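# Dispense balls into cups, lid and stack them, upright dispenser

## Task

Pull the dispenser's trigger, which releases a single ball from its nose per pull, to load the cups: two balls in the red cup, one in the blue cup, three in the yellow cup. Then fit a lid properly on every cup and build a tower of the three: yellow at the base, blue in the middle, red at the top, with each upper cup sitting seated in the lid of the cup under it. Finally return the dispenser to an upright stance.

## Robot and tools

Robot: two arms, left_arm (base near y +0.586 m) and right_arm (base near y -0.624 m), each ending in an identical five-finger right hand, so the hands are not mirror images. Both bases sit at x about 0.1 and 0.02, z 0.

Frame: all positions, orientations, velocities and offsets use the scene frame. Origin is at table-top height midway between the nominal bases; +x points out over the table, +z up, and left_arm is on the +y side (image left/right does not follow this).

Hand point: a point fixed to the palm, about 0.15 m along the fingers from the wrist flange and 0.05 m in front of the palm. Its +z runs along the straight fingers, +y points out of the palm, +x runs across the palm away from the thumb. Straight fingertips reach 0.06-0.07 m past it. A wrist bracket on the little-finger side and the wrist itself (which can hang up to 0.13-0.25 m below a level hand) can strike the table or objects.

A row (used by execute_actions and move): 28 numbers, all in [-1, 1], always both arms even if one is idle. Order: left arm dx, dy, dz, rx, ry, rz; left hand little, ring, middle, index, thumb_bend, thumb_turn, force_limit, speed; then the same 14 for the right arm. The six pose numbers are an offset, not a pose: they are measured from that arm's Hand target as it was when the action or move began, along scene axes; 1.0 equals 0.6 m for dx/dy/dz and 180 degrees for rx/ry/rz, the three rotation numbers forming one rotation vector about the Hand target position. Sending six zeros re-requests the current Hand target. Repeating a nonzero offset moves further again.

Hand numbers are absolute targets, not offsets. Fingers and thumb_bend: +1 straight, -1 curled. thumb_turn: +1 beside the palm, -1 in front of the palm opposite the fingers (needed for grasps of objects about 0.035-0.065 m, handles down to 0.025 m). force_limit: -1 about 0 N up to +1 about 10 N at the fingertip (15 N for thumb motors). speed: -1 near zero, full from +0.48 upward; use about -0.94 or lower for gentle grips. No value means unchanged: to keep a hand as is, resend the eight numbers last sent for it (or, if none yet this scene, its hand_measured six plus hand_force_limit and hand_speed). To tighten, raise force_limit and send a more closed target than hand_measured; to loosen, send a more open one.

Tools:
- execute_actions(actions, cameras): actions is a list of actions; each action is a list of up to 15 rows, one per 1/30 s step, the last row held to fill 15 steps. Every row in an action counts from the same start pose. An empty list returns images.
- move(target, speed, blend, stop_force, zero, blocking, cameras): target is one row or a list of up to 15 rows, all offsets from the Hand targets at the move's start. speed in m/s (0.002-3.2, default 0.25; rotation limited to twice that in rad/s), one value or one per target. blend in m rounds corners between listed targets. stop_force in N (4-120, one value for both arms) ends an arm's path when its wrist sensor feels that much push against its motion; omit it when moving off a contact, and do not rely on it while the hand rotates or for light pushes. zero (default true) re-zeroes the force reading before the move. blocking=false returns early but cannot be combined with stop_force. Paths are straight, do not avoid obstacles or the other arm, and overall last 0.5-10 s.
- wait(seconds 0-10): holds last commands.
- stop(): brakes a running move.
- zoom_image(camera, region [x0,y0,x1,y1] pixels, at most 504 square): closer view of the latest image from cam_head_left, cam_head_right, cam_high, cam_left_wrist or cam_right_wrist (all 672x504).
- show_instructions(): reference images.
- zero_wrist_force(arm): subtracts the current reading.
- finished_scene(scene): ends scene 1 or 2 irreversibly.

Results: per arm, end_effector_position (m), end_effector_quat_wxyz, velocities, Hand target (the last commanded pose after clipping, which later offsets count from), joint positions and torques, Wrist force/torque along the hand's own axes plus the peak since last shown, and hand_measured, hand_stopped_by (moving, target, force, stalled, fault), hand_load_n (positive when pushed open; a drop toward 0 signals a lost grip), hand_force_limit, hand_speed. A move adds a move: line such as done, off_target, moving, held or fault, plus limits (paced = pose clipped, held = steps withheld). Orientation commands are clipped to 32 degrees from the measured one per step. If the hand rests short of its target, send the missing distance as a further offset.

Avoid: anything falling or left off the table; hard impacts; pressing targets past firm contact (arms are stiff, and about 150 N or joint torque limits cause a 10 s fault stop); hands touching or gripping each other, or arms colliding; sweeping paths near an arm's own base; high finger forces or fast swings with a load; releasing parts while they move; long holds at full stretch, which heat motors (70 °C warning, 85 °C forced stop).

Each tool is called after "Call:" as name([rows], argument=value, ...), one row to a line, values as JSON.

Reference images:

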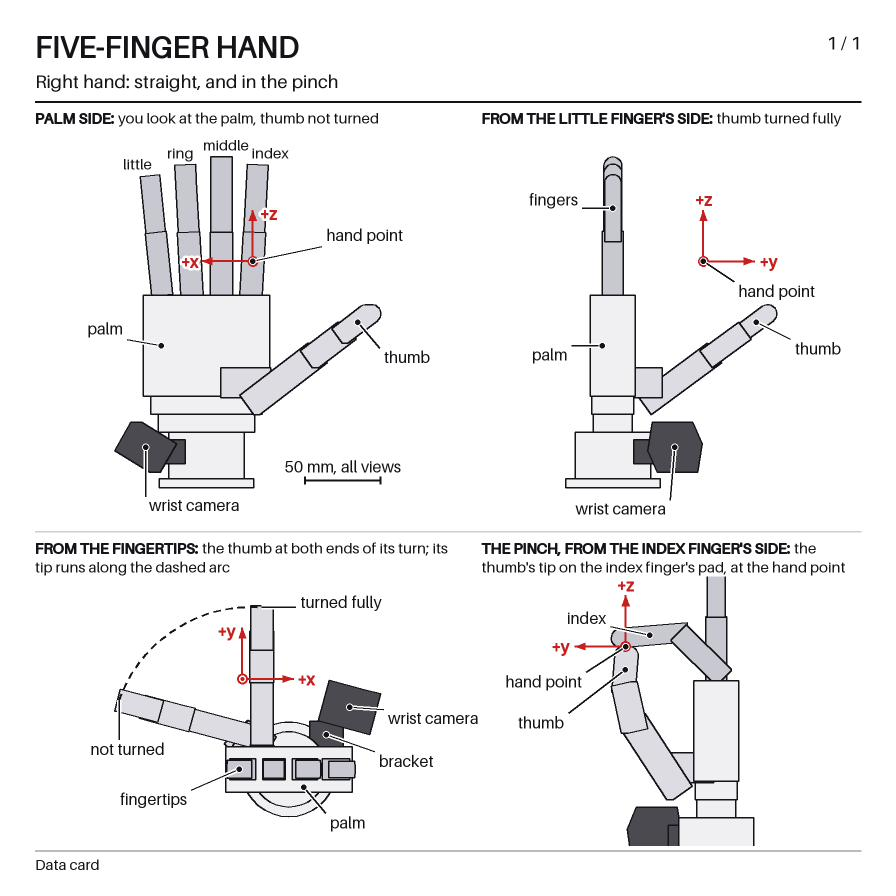

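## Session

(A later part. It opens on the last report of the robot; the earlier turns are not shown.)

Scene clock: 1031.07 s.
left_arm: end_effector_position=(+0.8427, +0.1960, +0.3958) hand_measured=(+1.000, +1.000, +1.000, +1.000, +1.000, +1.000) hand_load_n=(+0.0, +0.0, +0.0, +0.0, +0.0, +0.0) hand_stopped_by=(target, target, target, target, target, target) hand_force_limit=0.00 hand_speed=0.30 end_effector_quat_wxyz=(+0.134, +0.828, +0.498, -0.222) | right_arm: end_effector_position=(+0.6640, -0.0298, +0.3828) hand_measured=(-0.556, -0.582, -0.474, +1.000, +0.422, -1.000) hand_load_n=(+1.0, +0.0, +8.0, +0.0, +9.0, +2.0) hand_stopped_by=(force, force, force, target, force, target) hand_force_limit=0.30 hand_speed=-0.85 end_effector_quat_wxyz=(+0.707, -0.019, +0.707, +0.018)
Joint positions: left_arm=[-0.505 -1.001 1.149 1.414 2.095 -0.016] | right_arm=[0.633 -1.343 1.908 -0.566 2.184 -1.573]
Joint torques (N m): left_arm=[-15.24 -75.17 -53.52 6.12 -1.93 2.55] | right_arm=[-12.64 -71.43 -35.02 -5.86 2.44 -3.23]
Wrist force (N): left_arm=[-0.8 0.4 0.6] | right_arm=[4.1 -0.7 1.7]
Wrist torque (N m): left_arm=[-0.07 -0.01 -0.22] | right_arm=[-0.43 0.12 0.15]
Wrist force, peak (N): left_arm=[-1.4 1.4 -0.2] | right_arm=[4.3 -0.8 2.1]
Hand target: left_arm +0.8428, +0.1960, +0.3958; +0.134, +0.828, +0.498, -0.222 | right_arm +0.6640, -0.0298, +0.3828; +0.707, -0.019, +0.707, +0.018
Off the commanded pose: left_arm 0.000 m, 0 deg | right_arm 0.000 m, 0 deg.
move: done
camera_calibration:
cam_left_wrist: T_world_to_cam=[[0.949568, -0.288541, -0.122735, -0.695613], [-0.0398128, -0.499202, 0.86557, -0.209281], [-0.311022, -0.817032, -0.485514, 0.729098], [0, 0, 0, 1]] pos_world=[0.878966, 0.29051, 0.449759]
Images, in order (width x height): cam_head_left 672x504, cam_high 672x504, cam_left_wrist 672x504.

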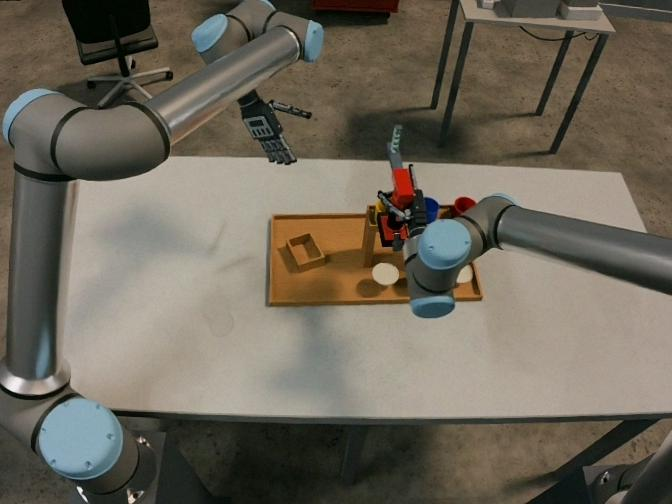

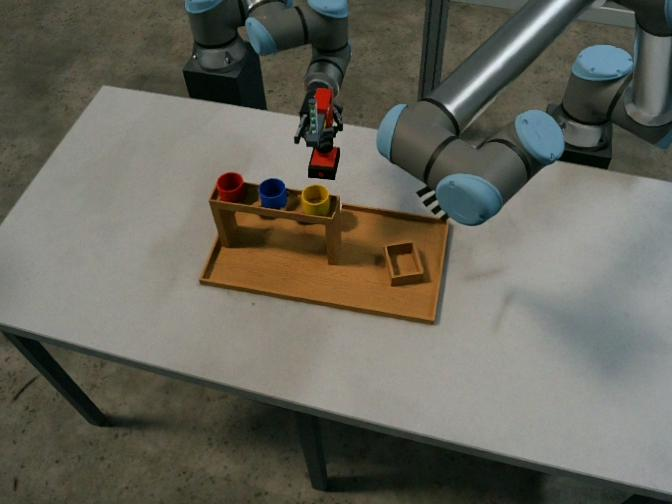

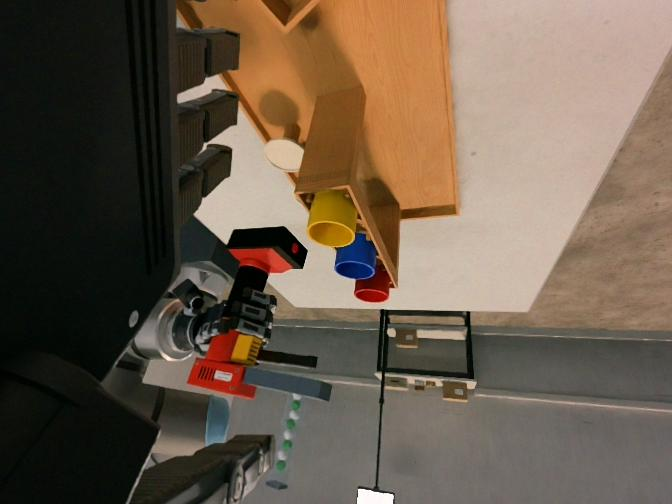

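Call:
move(target=[0, 0, 0, 0, 0, 0, 1, 1, 1, 1, 1, 1, 0, 0.3, 0.0133, -0.0133, -0.1767, 0, 0, 0, -0.85, -0.85, -0.85, 1, -0.75, -1, 0.3, -0.85], speed=0.12, cameras=["cam_left_wrist", "cam_high", "cam_head_left"])

Call:
zoom_image(camera="cam_left_wrist", region=[200, 130, 450, 380])

Call:
zoom_image(camera="cam_high", region=[200, 120, 380, 260])

Call:
zoom_image(camera="cam_head_left", region=[330, 110, 510, 290])

Scene clock: 1059.70 s.
left_arm: end_effector_position=(+0.8428, +0.1960, +0.3958) hand_measured=(+1.000, +1.000, +1.000, +1.000, +1.000, +1.000) hand_load_n=(+0.0, +0.0, +0.0, +0.0, +0.0, +0.0) hand_stopped_by=(target, target, target, target, target, target) hand_force_limit=0.00 hand_speed=0.30 end_effector_quat_wxyz=(+0.134, +0.828, +0.498, -0.222) | right_arm: end_effector_position=(+0.6720, -0.0378, +0.2769) hand_measured=(-0.556, -0.582, -0.474, +1.000, +0.422, -1.000) hand_load_n=(+1.0, +0.0, +7.5, +0.0, +9.5, +1.5) hand_stopped_by=(force, force, force, target, force, target) hand_force_limit=0.30 hand_speed=-0.85 end_effector_quat_wxyz=(+0.707, -0.019, +0.707, +0.018)
Joint positions: left_arm=[-0.505 -1.001 1.149 1.414 2.095 -0.016] | right_arm=[0.615 -1.231 1.989 -0.759 2.166 -1.573]
Joint torques (N m): left_arm=[-13.65 -76.2 -53.1 6.53 -1.67 2.68] | right_arm=[-11.92 -56.32 -30.09 -5.51 -3.11 -2.97]
Wrist force (N): left_arm=[-0.8 0.5 0.3] | right_arm=[3.7 -0.5 1.5]
Wrist torque (N m): left_arm=[-0.04 -0.01 -0.22] | right_arm=[-0.42 0.23 0.12]
Wrist force, peak (N): left_arm=[-1.1 0.8 0.3] | right_arm=[5.3 -1.0 1.5]
Hand target: left_arm +0.8428, +0.1960, +0.3958; +0.134, +0.828, +0.498, -0.222 | right_arm +0.6720, -0.0378, +0.2768; +0.707, -0.019, +0.707, +0.018
Off the commanded pose: left_arm 0.000 m, 0 deg | right_arm 0.000 m, 0 deg.
move: done
camera_calibration:
cam_left_wrist: T_world_to_cam=[[0.949539, -0.288619, -0.12278, -0.695639], [-0.0398126, -0.499199, 0.865572, -0.209279], [-0.311112, -0.817006, -0.4855, 0.729194], [0, 0, 0, 1]] pos_world=[0.879066, 0.29051, 0.449759]
Images, in order (width x height): cam_head_left 672x504, cam_high 672x504, cam_left_wrist 672x504.

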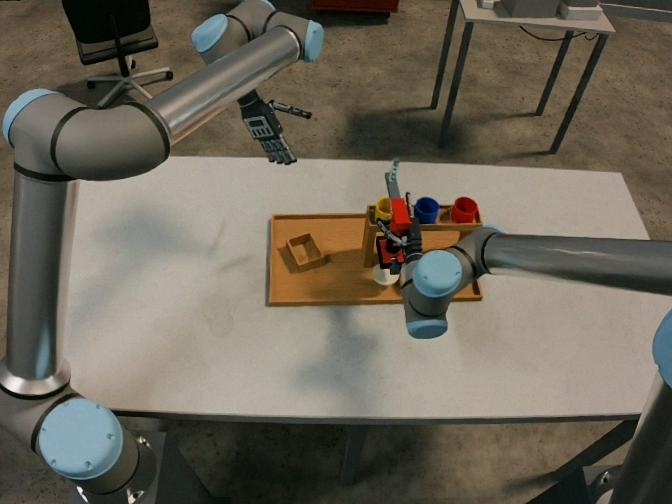

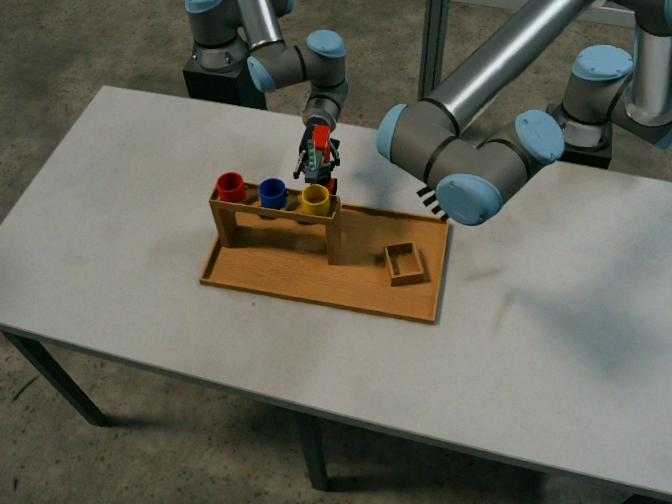

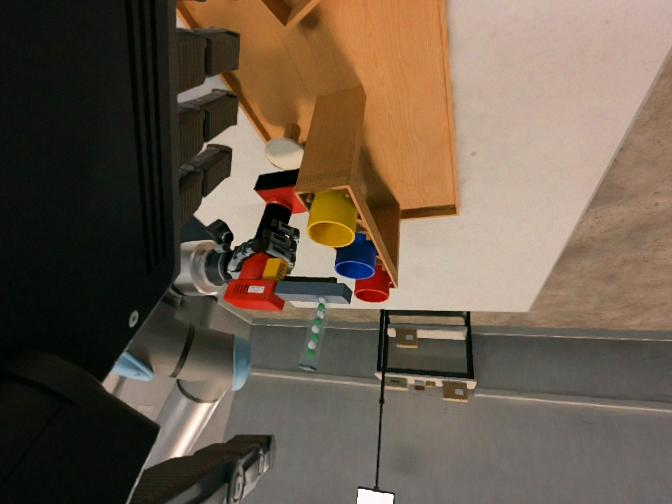

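Scaled by 2.016 from the camera's 672x504 image, which has a finer 960x720 frame.

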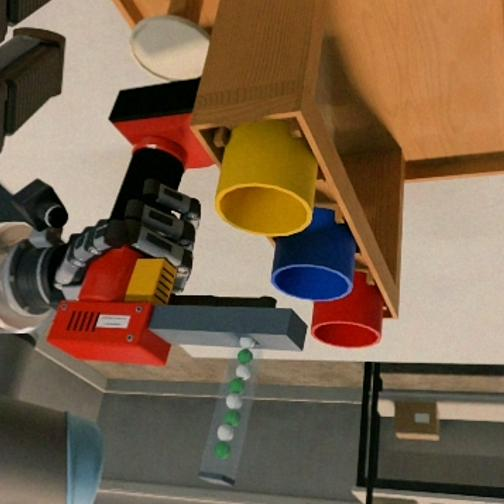

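Scaled by 2.800 from the camera's 672x504 image, which has a finer 960x720 frame.

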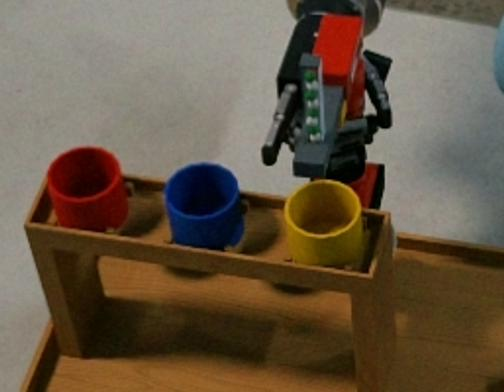

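Scaled by 2.800 from the camera's 672x504 image, which has a finer 960x720 frame.

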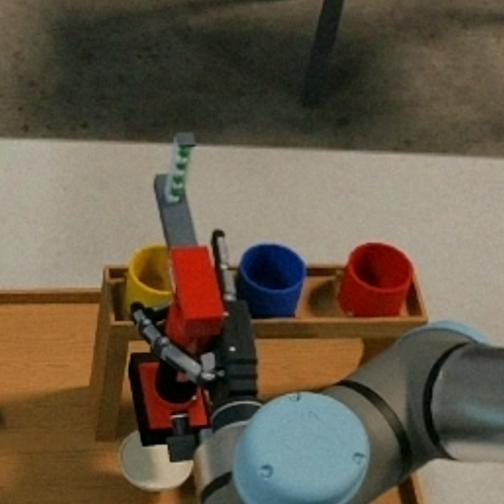

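Call:
move(target=[0, 0, 0, 0, 0, 0, 1, 1, 1, 1, 1, 1, 0, 0.3, 0.005, 0, -0.0667, 0, 0, 0, -0.85, -0.85, -0.85, 1, -0.75, -1, 0.3, -0.85], speed=0.1, cameras=["cam_left_wrist", "cam_high", "cam_head_left"])

Call:
zoom_image(camera="cam_left_wrist", region=[200, 130, 450, 380])

Call:
zoom_image(camera="cam_high", region=[260, 120, 380, 240])

Call:
zoom_image(camera="cam_head_left", region=[350, 150, 450, 250])

Scene clock: 1093.27 s.
left_arm: end_effector_position=(+0.8428, +0.1960, +0.3958) hand_measured=(+1.000, +1.000, +1.000, +1.000, +1.000, +1.000) hand_load_n=(+0.0, +0.0, +0.0, +0.0, +0.0, +0.0) hand_stopped_by=(target, target, target, target, target, target) hand_force_limit=0.00 hand_speed=0.30 end_effector_quat_wxyz=(+0.134, +0.828, +0.498, -0.222) | right_arm: end_effector_position=(+0.6750, -0.0378, +0.2369) hand_measured=(-0.556, -0.582, -0.474, +1.000, +0.422, -1.000) hand_load_n=(+1.0, +0.0, +8.0, +0.0, +9.5, +1.5) hand_stopped_by=(force, force, force, target, force, target) hand_force_limit=0.30 hand_speed=-0.85 end_effector_quat_wxyz=(+0.707, -0.019, +0.707, +0.018)
Joint positions: left_arm=[-0.505 -1.001 1.149 1.414 2.095 -0.016] | right_arm=[0.612 -1.178 2.006 -0.829 2.163 -1.573]
Joint torques (N m): left_arm=[-10.99 -75.83 -53.08 6.52 -1.5 2.33] | right_arm=[-13.58 -56.64 -26.7 -4.46 -3.07 -1]
Wrist force (N): left_arm=[-0.8 0.3 0.6] | right_arm=[3.4 -0.8 1.6]
Wrist torque (N m): left_arm=[-0.08 -0.01 -0.22] | right_arm=[-0.44 0.25 0.09]
Wrist force, peak (N): left_arm=[-1.0 0.8 0.5] | right_arm=[4.8 -0.9 1.7]
Hand target: left_arm +0.8428, +0.1960, +0.3958; +0.134, +0.828, +0.498, -0.222 | right_arm +0.6750, -0.0378, +0.2368; +0.707, -0.019, +0.707, +0.018
Off the commanded pose: left_arm 0.000 m, 0 deg | right_arm 0.000 m, 0 deg.
move: done
camera_calibration:
cam_left_wrist: T_world_to_cam=[[0.949539, -0.288619, -0.12278, -0.695639], [-0.0398126, -0.499199, 0.865572, -0.209279], [-0.311112, -0.817006, -0.4855, 0.729194], [0, 0, 0, 1]] pos_world=[0.879066, 0.29051, 0.449759]
Images, in order (width x height): cam_head_left 672x504, cam_high 672x504, cam_left_wrist 672x504.

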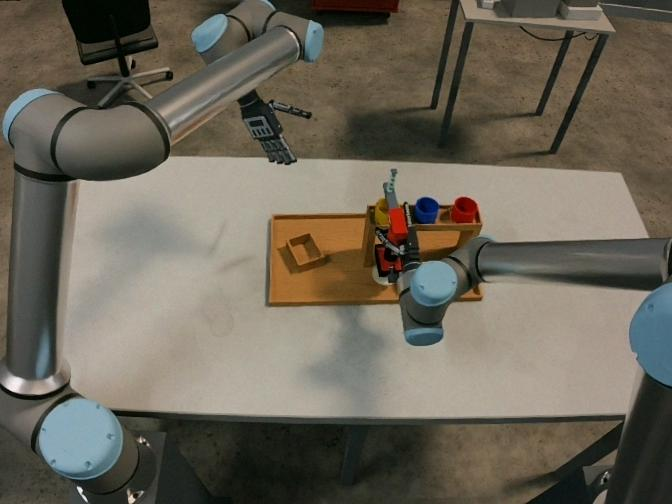

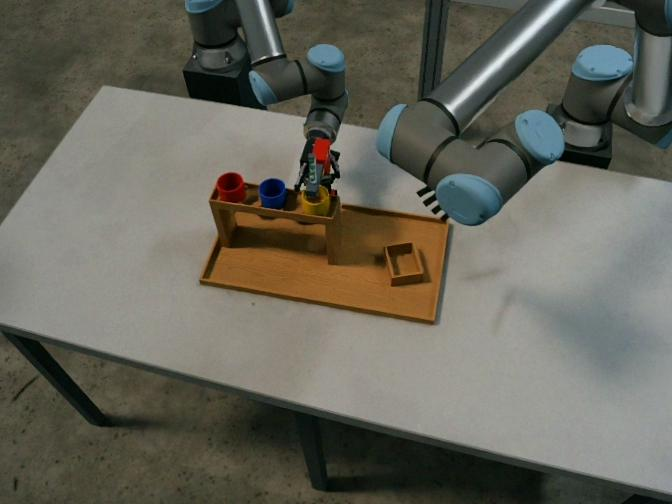

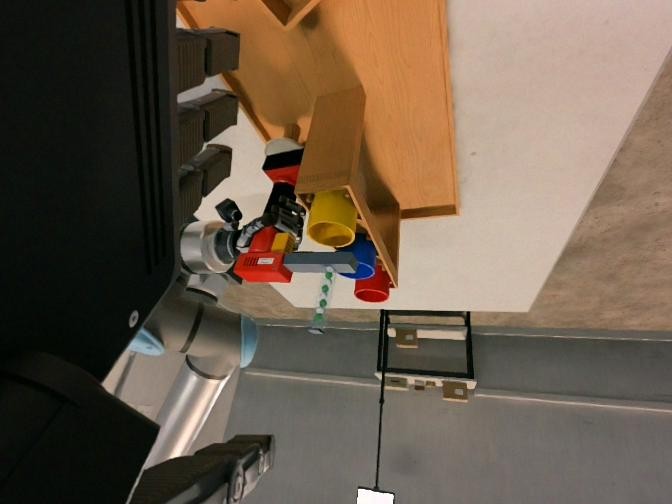

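Scaled by 2.016 from the camera's 672x504 image, which has a finer 960x720 frame.

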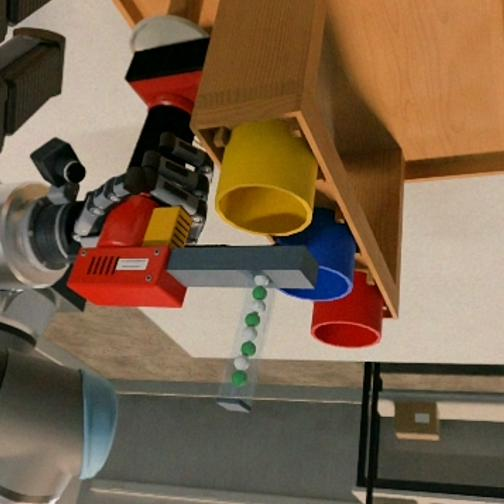

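Scaled by 4.200 from the camera's 672x504 image, which has a finer 960x720 frame.

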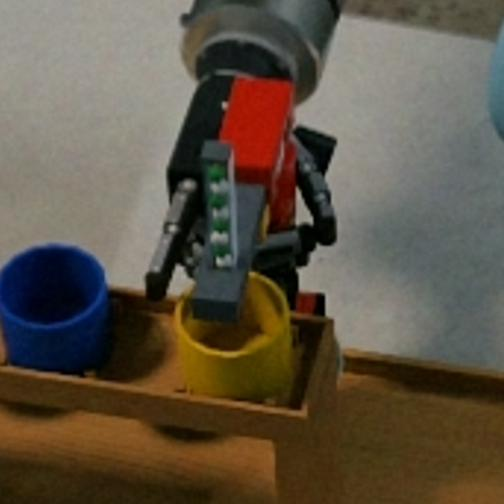

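Scaled by 5.040 from the camera's 672x504 image, which has a finer 960x720 frame.

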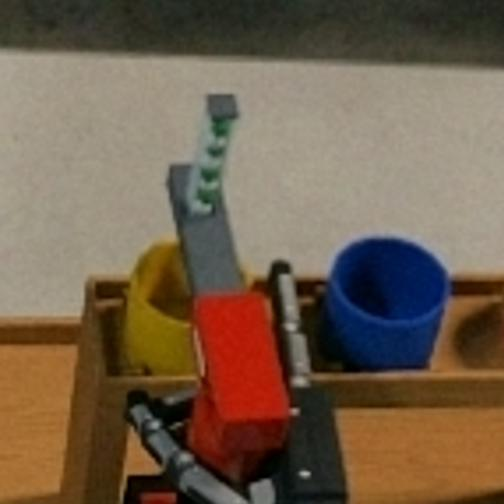

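Call:
move(target=[0, 0, 0, 0, 0, 0, 1, 1, 1, 1, 1, 1, 0, 0.3, 0, 0, 0, 0, 0, 0, -0.85, -0.85, -0.85, -0.1, -0.75, -1, 0.0, -0.6], speed=0.1, cameras=["cam_left_wrist"])

Call:
zoom_image(camera="cam_left_wrist", region=[220, 180, 400, 350])

Scene clock: 1103.60 s.
left_arm: end_effector_position=(+0.8428, +0.1960, +0.3958) hand_measured=(+1.000, +1.000, +1.000, +1.000, +1.000, +1.000) hand_load_n=(+0.0, +0.0, +0.0, +0.0, +0.0, +0.0) hand_stopped_by=(target, target, target, target, target, target) hand_force_limit=0.00 hand_speed=0.30 end_effector_quat_wxyz=(+0.134, +0.828, +0.498, -0.222) | right_arm: end_effector_position=(+0.6750, -0.0378, +0.2368) hand_measured=(-0.556, -0.582, -0.474, -0.100, +0.422, -1.000) hand_load_n=(+1.0, +0.0, +8.0, +0.0, +9.0, +1.5) hand_stopped_by=(force, force, force, target, force, target) hand_force_limit=0.00 hand_speed=-0.60 end_effector_quat_wxyz=(+0.707, -0.019, +0.707, +0.018)
Joint positions: left_arm=[-0.505 -1.001 1.149 1.414 2.095 -0.016] | right_arm=[0.612 -1.177 2.006 -0.829 2.163 -1.573]
Joint torques (N m): left_arm=[-10.47 -77.11 -52.63 6.44 -1.77 2.36] | right_arm=[-8.37 -60.34 -29.36 -0.24 -1.82 -2.73]
Wrist force (N): left_arm=[-0.8 0.7 0.4] | right_arm=[3.7 -0.8 1.6]
Wrist torque (N m): left_arm=[-0.01 -0.01 -0.20] | right_arm=[-0.44 0.20 0.11]
Wrist force, peak (N): left_arm=[-0.9 0.6 0.7] | right_arm=[-8.3 -2.2 3.0]
Hand target: left_arm +0.8428, +0.1960, +0.3958; +0.134, +0.828, +0.498, -0.222 | right_arm +0.6750, -0.0378, +0.2368; +0.707, -0.019, +0.707, +0.018
Off the commanded pose: left_arm 0.000 m, 0 deg | right_arm 0.000 m, 0 deg.
move: done
camera_calibration:
cam_left_wrist: T_world_to_cam=[[0.949539, -0.288619, -0.12278, -0.695639], [-0.0398126, -0.499199, 0.865572, -0.209279], [-0.311112, -0.817006, -0.4855, 0.729194], [0, 0, 0, 1]] pos_world=[0.879066, 0.29051, 0.449759]
Images, in order (width x height): cam_left_wrist 672x504.

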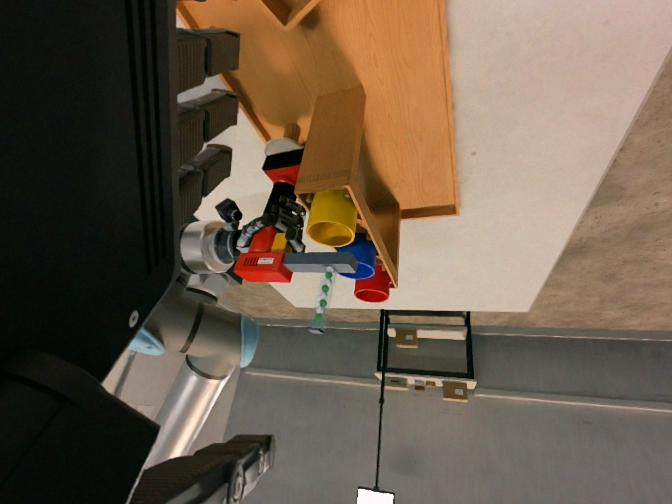

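Scaled by 2.800 from the camera's 672x504 image, which has a finer 960x720 frame.

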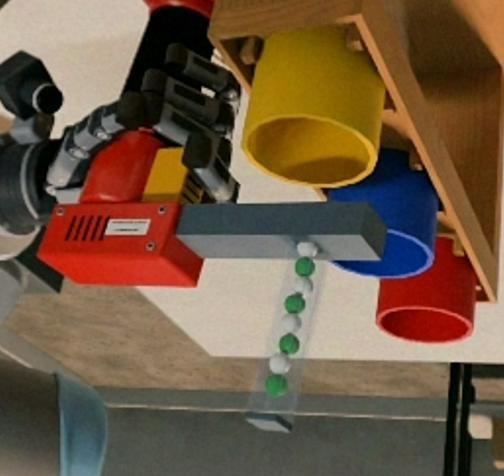

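Call:
move(target=[0, 0, 0, 0, 0, 0, 1, 1, 1, 1, 1, 1, 0, 0.3, 0, 0, 0, 0, 0, 0, -0.85, -0.85, -0.85, -0.4, -0.75, -1, 0.2, -0.6], speed=0.1, cameras=["cam_left_wrist"])

Call:
zoom_image(camera="cam_left_wrist", region=[220, 180, 400, 350])

Scene clock: 1108.50 s.
left_arm: end_effector_position=(+0.8428, +0.1960, +0.3958) hand_measured=(+1.000, +1.000, +1.000, +1.000, +1.000, +1.000) hand_load_n=(+0.0, +0.0, +0.0, +0.0, +0.0, +0.0) hand_stopped_by=(target, target, target, target, target, target) hand_force_limit=0.00 hand_speed=0.30 end_effector_quat_wxyz=(+0.134, +0.828, +0.498, -0.222) | right_arm: end_effector_position=(+0.6750, -0.0378, +0.2368) hand_measured=(-0.556, -0.582, -0.474, -0.398, +0.422, -1.000) hand_load_n=(+0.5, +0.0, +7.5, +3.5, +10.0, +1.0) hand_stopped_by=(force, force, force, target, force, target) hand_force_limit=0.20 hand_speed=-0.60 end_effector_quat_wxyz=(+0.707, -0.019, +0.707, +0.018)
Joint positions: left_arm=[-0.505 -1.001 1.149 1.414 2.095 -0.016] | right_arm=[0.612 -1.177 2.006 -0.829 2.163 -1.573]
Joint torques (N m): left_arm=[-9.28 -76.85 -52.89 6.5 -1.91 2.58] | right_arm=[5.06 -73.04 -35.97 -1.02 0.84 -3.03]
Wrist force (N): left_arm=[-0.7 0.6 0.4] | right_arm=[3.7 -0.4 1.4]
Wrist torque (N m): left_arm=[-0.02 -0.02 -0.20] | right_arm=[-0.37 0.20 0.12]
Wrist force, peak (N): left_arm=[-0.9 0.7 0.3] | right_arm=[4.1 -0.7 1.7]
Hand target: left_arm +0.8428, +0.1960, +0.3958; +0.134, +0.828, +0.498, -0.222 | right_arm +0.6750, -0.0378, +0.2368; +0.707, -0.019, +0.707, +0.018
Off the commanded pose: left_arm 0.000 m, 0 deg | right_arm 0.000 m, 0 deg.
move: done
camera_calibration:
cam_left_wrist: T_world_to_cam=[[0.949539, -0.288619, -0.12278, -0.695639], [-0.0398126, -0.499199, 0.865572, -0.209279], [-0.311112, -0.817006, -0.4855, 0.729194], [0, 0, 0, 1]] pos_world=[0.879066, 0.29051, 0.449759]
Images, in order (width x height): cam_left_wrist 672x504.

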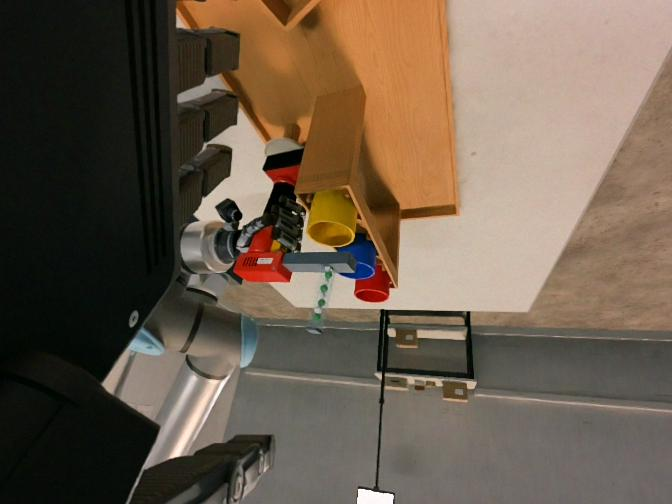

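Scaled by 2.800 from the camera's 672x504 image, which has a finer 960x720 frame.

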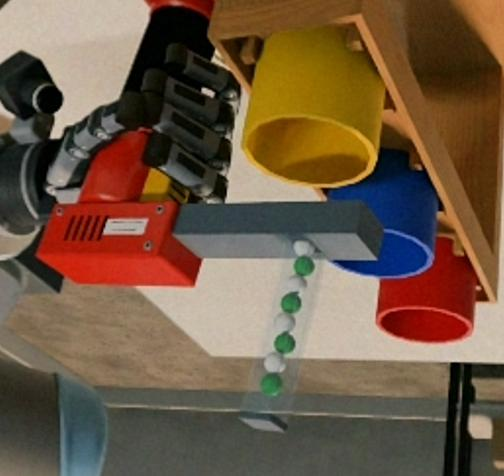

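Call:
move(target=[0, 0, 0, 0, 0, 0, 1, 1, 1, 1, 1, 1, 0, 0.3, 0, 0, 0, 0, 0, 0, -0.85, -0.85, -0.85, -0.6, -0.75, -1, 0.5, -0.6], speed=0.1, cameras=["cam_left_wrist"])

Call:
zoom_image(camera="cam_left_wrist", region=[220, 180, 400, 350])

Scene clock: 1113.07 s.
left_arm: end_effector_position=(+0.8428, +0.1960, +0.3958) hand_measured=(+1.000, +1.000, +1.000, +1.000, +1.000, +1.000) hand_load_n=(+0.0, +0.0, +0.0, +0.0, +0.0, +0.0) hand_stopped_by=(target, target, target, target, target, target) hand_force_limit=0.00 hand_speed=0.30 end_effector_quat_wxyz=(+0.134, +0.828, +0.498, -0.222) | right_arm: end_effector_position=(+0.6750, -0.0378, +0.2368) hand_measured=(-0.556, -0.582, -0.474, -0.576, +0.422, -1.000) hand_load_n=(+0.0, +0.0, +7.0, +9.0, +10.0, +1.0) hand_stopped_by=(force, force, force, force, force, target) hand_force_limit=0.50 hand_speed=-0.60 end_effector_quat_wxyz=(+0.707, -0.019, +0.707, +0.018)
Joint positions: left_arm=[-0.505 -1.001 1.149 1.414 2.095 -0.016] | right_arm=[0.612 -1.177 2.006 -0.829 2.163 -1.573]
Joint torques (N m): left_arm=[-7.25 -76.12 -52.85 6.6 -1.94 2.44] | right_arm=[6.26 -73.11 -37.16 -4.93 1.39 -2.37]
Wrist force (N): left_arm=[-0.7 0.3 0.2] | right_arm=[3.8 -0.9 1.6]
Wrist torque (N m): left_arm=[-0.06 -0.03 -0.21] | right_arm=[-0.46 0.17 0.11]
Wrist force, peak (N): left_arm=[-1.1 0.5 0.3] | right_arm=[4.4 -0.8 1.2]
Hand target: left_arm +0.8428, +0.1960, +0.3958; +0.134, +0.828, +0.498, -0.222 | right_arm +0.6750, -0.0378, +0.2368; +0.707, -0.019, +0.707, +0.018
Off the commanded pose: left_arm 0.000 m, 0 deg | right_arm 0.000 m, 0 deg.
move: done
camera_calibration:
cam_left_wrist: T_world_to_cam=[[0.949539, -0.288619, -0.12278, -0.695639], [-0.0398126, -0.499199, 0.865572, -0.209279], [-0.311112, -0.817006, -0.4855, 0.729194], [0, 0, 0, 1]] pos_world=[0.879066, 0.29051, 0.449759]
Images, in order (width x height): cam_left_wrist 672x504.

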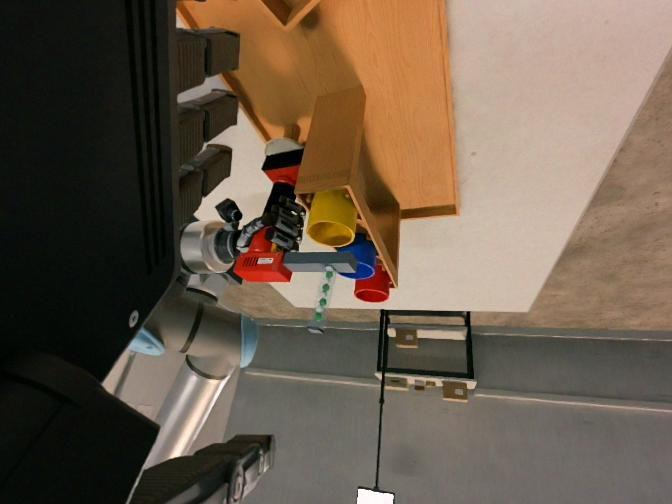

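Scaled by 2.800 from the camera's 672x504 image, which has a finer 960x720 frame.

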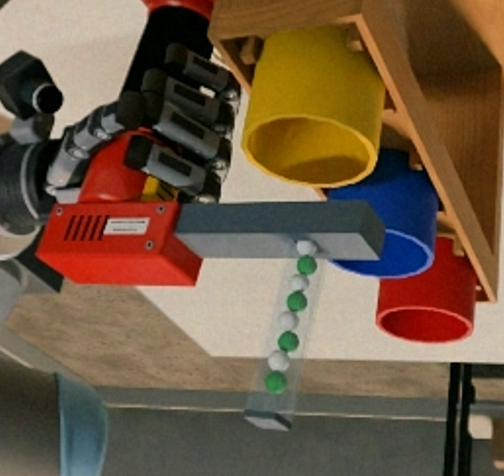

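Call:
move(target=[0, 0, 0, 0, 0, 0, 1, 1, 1, 1, 1, 1, 0, 0.3, 0, 0, 0, 0, 0, 0, -0.85, -0.85, -0.85, -0.8, -0.75, -1, 1.0, -0.4], speed=0.1, cameras=["cam_left_wrist"])

Call:
zoom_image(camera="cam_left_wrist", region=[220, 180, 400, 350])

Scene clock: 1118.23 s.
left_arm: end_effector_position=(+0.8428, +0.1960, +0.3958) hand_measured=(+1.000, +1.000, +1.000, +1.000, +1.000, +1.000) hand_load_n=(+0.0, +0.0, +0.0, +0.0, +0.0, +0.0) hand_stopped_by=(target, target, target, target, target, target) hand_force_limit=0.00 hand_speed=0.30 end_effector_quat_wxyz=(+0.134, +0.828, +0.498, -0.222) | right_arm: end_effector_position=(+0.6750, -0.0378, +0.2368) hand_measured=(-0.556, -0.582, -0.474, -0.584, +0.422, -1.000) hand_load_n=(+0.0, +0.0, +7.0, +11.5, +10.5, +1.0) hand_stopped_by=(force, force, force, force, force, target) hand_force_limit=1.00 hand_speed=-0.40 end_effector_quat_wxyz=(+0.707, -0.019, +0.707, +0.018)
Joint positions: left_arm=[-0.505 -1.001 1.149 1.414 2.095 -0.016] | right_arm=[0.612 -1.177 2.006 -0.829 2.163 -1.573]
Joint torques (N m): left_arm=[-4.18 -77.19 -52.35 6.74 -1.53 2.21] | right_arm=[5.3 -73.78 -35.48 -4.9 2.13 -2.29]
Wrist force (N): left_arm=[-0.7 0.8 0.3] | right_arm=[3.8 -0.8 1.6]
Wrist torque (N m): left_arm=[0.01 -0.02 -0.20] | right_arm=[-0.45 0.18 0.12]
Wrist force, peak (N): left_arm=[-0.8 0.7 0.6] | right_arm=[4.0 -0.7 1.4]
Hand target: left_arm +0.8428, +0.1960, +0.3958; +0.134, +0.828, +0.498, -0.222 | right_arm +0.6750, -0.0378, +0.2368; +0.707, -0.019, +0.707, +0.018
Off the commanded pose: left_arm 0.000 m, 0 deg | right_arm 0.000 m, 0 deg.
move: done
camera_calibration:
cam_left_wrist: T_world_to_cam=[[0.949539, -0.288619, -0.12278, -0.695639], [-0.0398126, -0.499199, 0.865572, -0.209279], [-0.311112, -0.817006, -0.4855, 0.729194], [0, 0, 0, 1]] pos_world=[0.879066, 0.29051, 0.449759]
Images, in order (width x height): cam_left_wrist 672x504.

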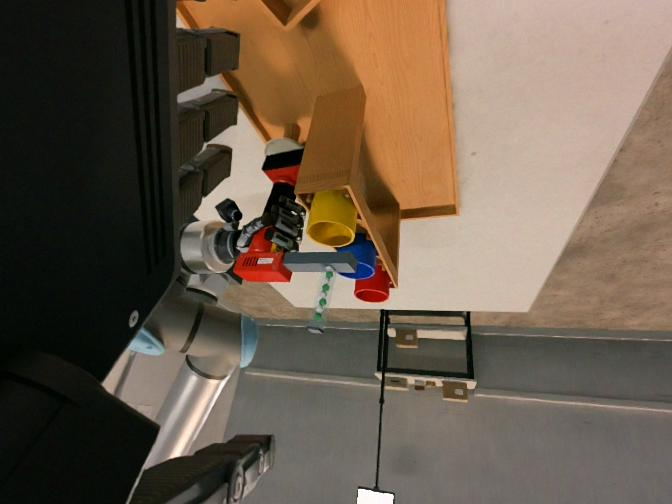

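Scaled by 2.800 from the camera's 672x504 image, which has a finer 960x720 frame.

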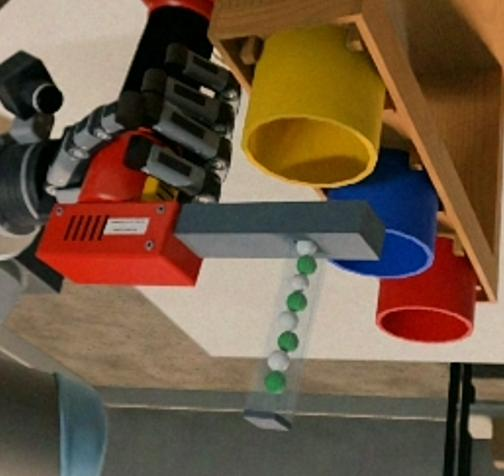

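Call:
execute_actions(actions=[], cameras=["cam_high", "cam_head_left", "cam_head_right"])

Call:
zoom_image(camera="cam_high", region=[280, 140, 350, 230])

Call:
zoom_image(camera="cam_head_left", region=[360, 170, 420, 240])

Scene clock: 1124.13 s.
left_arm: end_effector_position=(+0.8428, +0.1960, +0.3958) hand_measured=(+1.000, +1.000, +1.000, +1.000, +1.000, +1.000) hand_load_n=(+0.0, +0.0, +0.0, +0.0, +0.0, +0.0) hand_stopped_by=(target, target, target, target, target, target) hand_force_limit=0.00 hand_speed=0.30 end_effector_quat_wxyz=(+0.134, +0.828, +0.498, -0.222) | right_arm: end_effector_position=(+0.6750, -0.0378, +0.2368) hand_measured=(-0.556, -0.582, -0.474, -0.584, +0.422, -1.000) hand_load_n=(+0.0, +0.0, +7.0, +11.5, +10.0, +1.0) hand_stopped_by=(force, force, force, force, force, target) hand_force_limit=1.00 hand_speed=-0.40 end_effector_quat_wxyz=(+0.707, -0.019, +0.707, +0.018)
Joint positions: left_arm=[-0.505 -1.001 1.149 1.414 2.095 -0.016] | right_arm=[0.612 -1.177 2.006 -0.829 2.163 -1.573]
Joint velocities: within noise
Joint torques (N m): left_arm=[-4.61 -77.25 -53.51 6.58 -1.56 2.05] | right_arm=[4.01 -74.69 -35.56 -4.56 1.67 -1.79]
Motor temperatures (°C): left_arm=[25 34 30 38 36 32] | right_arm=[24 34 38 31 34 32]
Wrist force (N): left_arm=[-0.7 0.4 0.4] | right_arm=[3.6 -0.8 1.6]
Wrist torque (N m): left_arm=[-0.05 -0.02 -0.21] | right_arm=[-0.44 0.20 0.11]
Wrist force, peak (N): left_arm=[-1.0 0.7 0.6] | right_arm=[4.0 -0.8 1.8]
Hand target: left_arm +0.8428, +0.1960, +0.3958; +0.134, +0.828, +0.498, -0.222 | right_arm +0.6750, -0.0378, +0.2368; +0.707, -0.019, +0.707, +0.018
Off the commanded pose: left_arm 0.000 m, 0 deg | right_arm 0.000 m, 0 deg.
Images, in order (width x height): cam_head_left 672x504, cam_head_right 672x504, cam_high 672x504.

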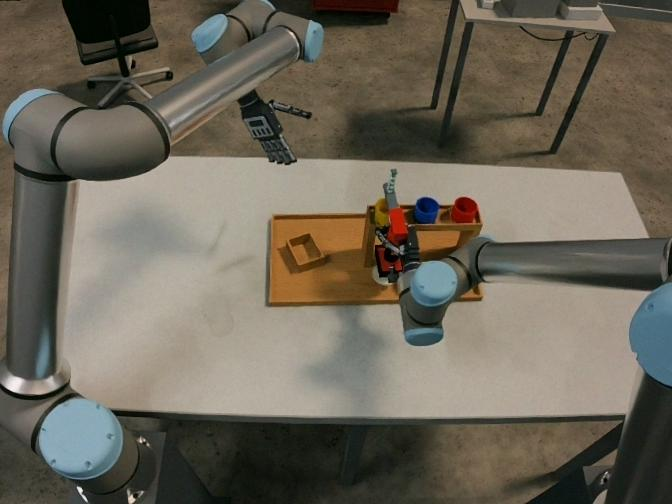

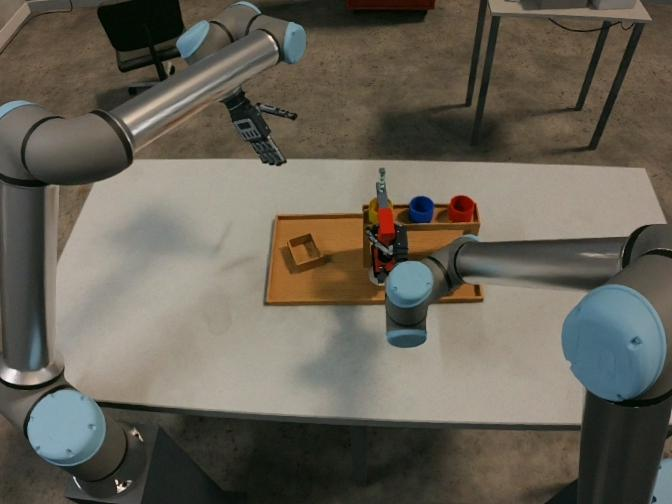

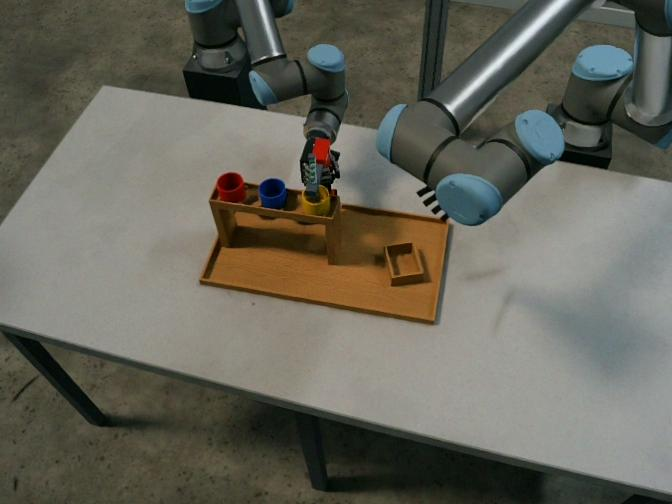

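Scaled by 5.600 from the camera's 672x504 image, which has a finer 960x720 frame.

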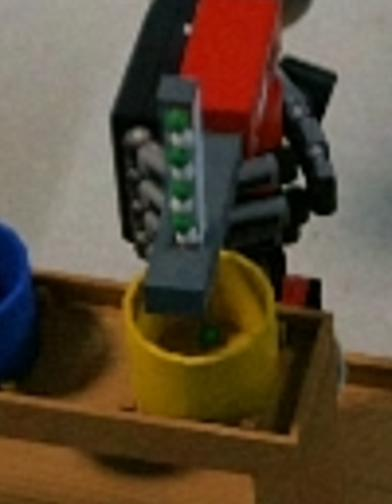

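Scaled by 7.200 from the camera's 672x504 image, which has a finer 960x720 frame.

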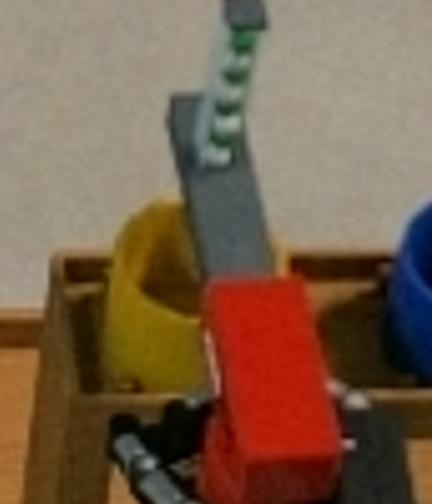

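Call:
move(target=[0, 0, 0, 0, 0, 0, 1, 1, 1, 1, 1, 1, 0, 0.3, 0, 0, 0, 0, 0, 0, -0.85, -0.85, -0.85, -0.05, -0.75, -1, 0.6, 0], speed=0.1, cameras=["cam_left_wrist", "cam_high"])

Call:
zoom_image(camera="cam_left_wrist", region=[220, 180, 400, 350])

Call:
zoom_image(camera="cam_high", region=[280, 140, 350, 230])

Scene clock: 1131.70 s.
left_arm: end_effector_position=(+0.8428, +0.1960, +0.3958) hand_measured=(+1.000, +1.000, +1.000, +1.000, +1.000, +1.000) hand_load_n=(+0.0, +0.0, +0.0, +0.0, +0.0, +0.0) hand_stopped_by=(target, target, target, target, target, target) hand_force_limit=0.00 hand_speed=0.30 end_effector_quat_wxyz=(+0.134, +0.828, +0.498, -0.222) | right_arm: end_effector_position=(+0.6750, -0.0378, +0.2368) hand_measured=(-0.556, -0.582, -0.474, -0.050, +0.422, -1.000) hand_load_n=(+0.0, +0.0, +8.5, +0.0, +10.0, +1.5) hand_stopped_by=(force, force, force, target, force, target) hand_force_limit=0.60 hand_speed=0.00 end_effector_quat_wxyz=(+0.707, -0.019, +0.707, +0.018)
Joint positions: left_arm=[-0.505 -1.001 1.149 1.414 2.095 -0.016] | right_arm=[0.612 -1.177 2.006 -0.829 2.163 -1.573]
Joint torques (N m): left_arm=[-1.9 -77.79 -52.65 6.41 -1.57 2.17] | right_arm=[4.58 -73.02 -35.13 -4.86 2.15 -1]
Wrist force (N): left_arm=[-0.4 0.5 0.1] | right_arm=[3.8 -0.8 1.6]
Wrist torque (N m): left_arm=[-0.03 -0.06 -0.19] | right_arm=[-0.43 0.16 0.12]
Wrist force, peak (N): left_arm=[-0.7 0.9 0.4] | right_arm=[4.1 -1.2 1.3]
Hand target: left_arm +0.8428, +0.1960, +0.3958; +0.134, +0.828, +0.498, -0.222 | right_arm +0.6750, -0.0378, +0.2368; +0.707, -0.019, +0.707, +0.018
Off the commanded pose: left_arm 0.000 m, 0 deg | right_arm 0.000 m, 0 deg.
move: done
camera_calibration:
cam_left_wrist: T_world_to_cam=[[0.949539, -0.288619, -0.12278, -0.695639], [-0.0398126, -0.499199, 0.865572, -0.209279], [-0.311112, -0.817006, -0.4855, 0.729194], [0, 0, 0, 1]] pos_world=[0.879066, 0.29051, 0.449759]
Images, in order (width x height): cam_high 672x504, cam_left_wrist 672x504.

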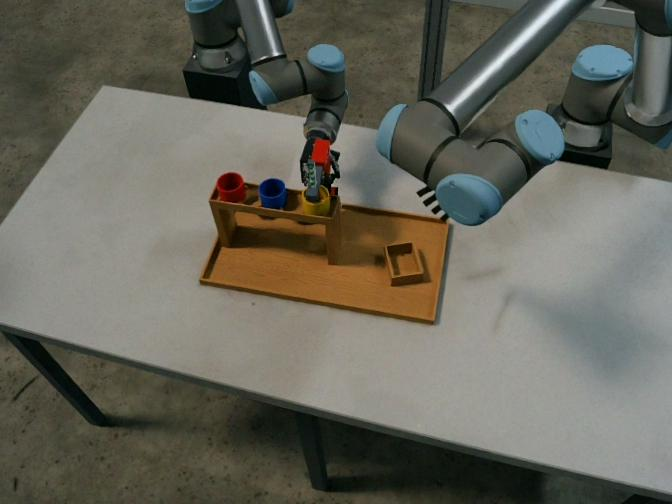

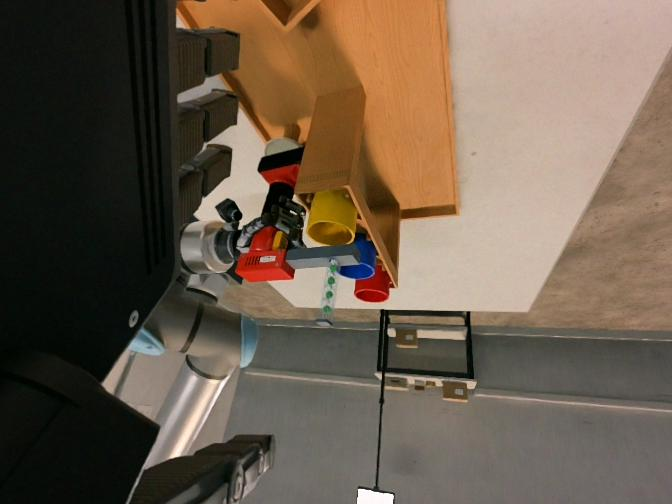

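Scaled by 2.800 from the camera's 672x504 image, which has a finer 960x720 frame.

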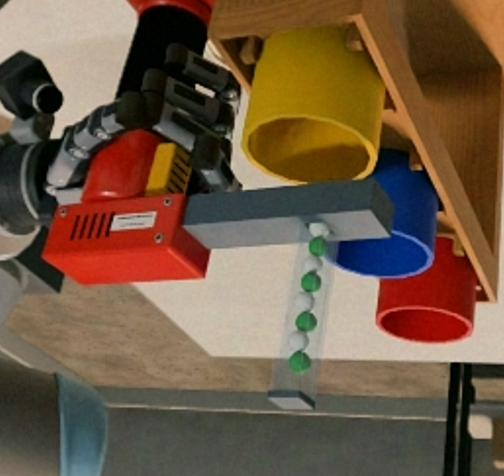

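Scaled by 5.600 from the camera's 672x504 image, which has a finer 960x720 frame.

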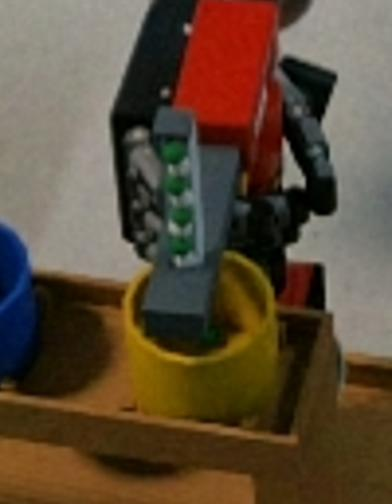

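Call:
move(target=[0, 0, 0, 0, 0, 0, 1, 1, 1, 1, 1, 1, 0, 0.3, 0, 0, 0, 0, 0, 0, -0.85, -0.85, -0.85, 0.6, -0.75, -1, 0.6, 0], speed=0.1, cameras=["cam_left_wrist", "cam_high"])

Call:
zoom_image(camera="cam_left_wrist", region=[220, 180, 400, 350])

Call:
zoom_image(camera="cam_left_wrist", region=[290, 240, 370, 340])

Scene clock: 1142.27 s.
left_arm: end_effector_position=(+0.8428, +0.1960, +0.3958) hand_measured=(+1.000, +1.000, +1.000, +1.000, +1.000, +1.000) hand_load_n=(+0.0, +0.0, +0.0, +0.0, +0.0, +0.0) hand_stopped_by=(target, target, target, target, target, target) hand_force_limit=0.00 hand_speed=0.30 end_effector_quat_wxyz=(+0.134, +0.828, +0.498, -0.222) | right_arm: end_effector_position=(+0.6750, -0.0378, +0.2368) hand_measured=(-0.556, -0.582, -0.474, +0.600, +0.422, -1.000) hand_load_n=(+0.0, +0.0, +8.0, +0.0, +9.5, +2.0) hand_stopped_by=(force, force, force, target, force, target) hand_force_limit=0.60 hand_speed=0.00 end_effector_quat_wxyz=(+0.707, -0.019, +0.707, +0.018)
Joint positions: left_arm=[-0.505 -1.001 1.149 1.414 2.095 -0.016] | right_arm=[0.612 -1.177 2.006 -0.829 2.163 -1.573]
Joint torques (N m): left_arm=[2.91 -74.78 -52.97 6.67 -1.8 2.26] | right_arm=[4.67 -67.19 -35.24 -0.49 1.67 -0.48]
Wrist force (N): left_arm=[-0.8 0.5 0.3] | right_arm=[3.8 -0.4 1.6]
Wrist torque (N m): left_arm=[-0.03 0.00 -0.22] | right_arm=[-0.37 0.15 0.14]
Wrist force, peak (N): left_arm=[-0.9 0.7 0.6] | right_arm=[4.0 -0.6 1.7]
Hand target: left_arm +0.8428, +0.1960, +0.3958; +0.134, +0.828, +0.498, -0.222 | right_arm +0.6750, -0.0378, +0.2368; +0.707, -0.019, +0.707, +0.018
Off the commanded pose: left_arm 0.000 m, 0 deg | right_arm 0.000 m, 0 deg.
move: done
camera_calibration:
cam_left_wrist: T_world_to_cam=[[0.949539, -0.288619, -0.12278, -0.695639], [-0.0398126, -0.499199, 0.865572, -0.209279], [-0.311112, -0.817006, -0.4855, 0.729194], [0, 0, 0, 1]] pos_world=[0.879066, 0.29051, 0.449759]
Images, in order (width x height): cam_high 672x504, cam_left_wrist 672x504.

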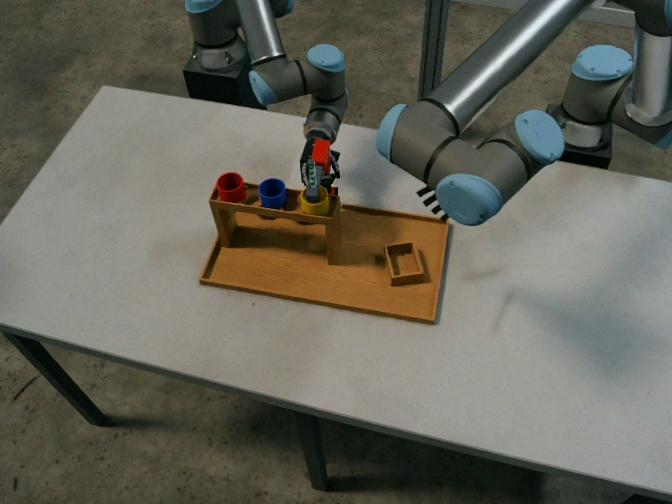

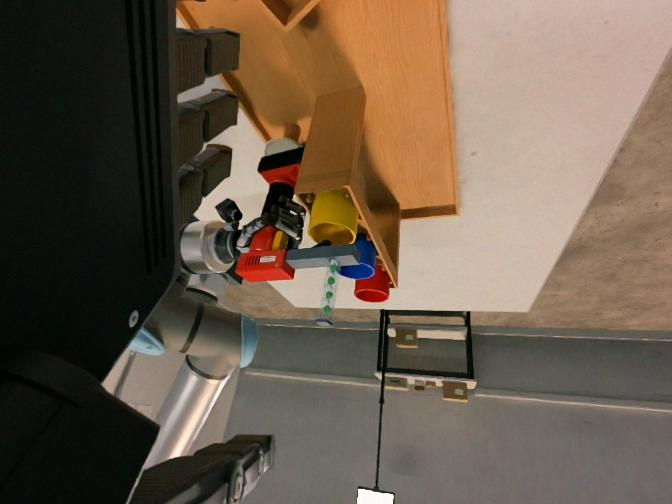

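Scaled by 2.800 from the camera's 672x504 image, which has a finer 960x720 frame.

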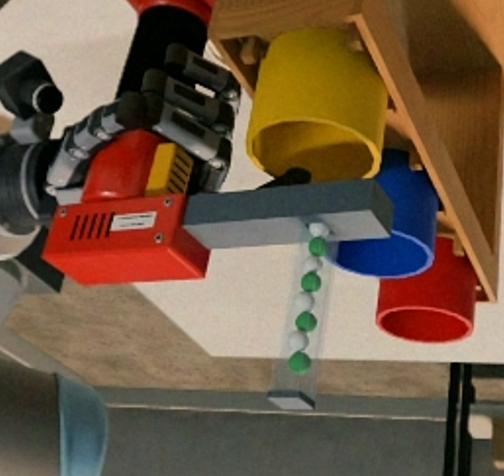

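Scaled by 5.040 from the camera's 672x504 image, which has a finer 960x720 frame.

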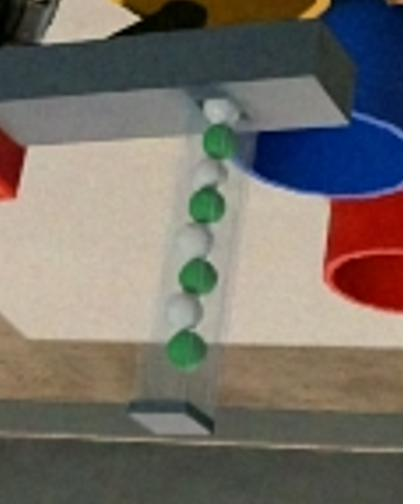

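Call:
zoom_image(camera="cam_left_wrist", region=[230, 215, 320, 285])

Scaled by 5.600 from the camera's 672x504 image, which has a finer 960x720 frame.

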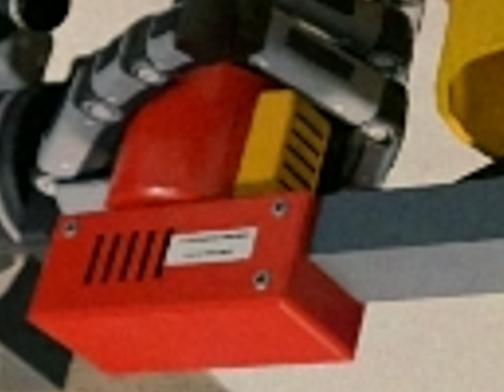

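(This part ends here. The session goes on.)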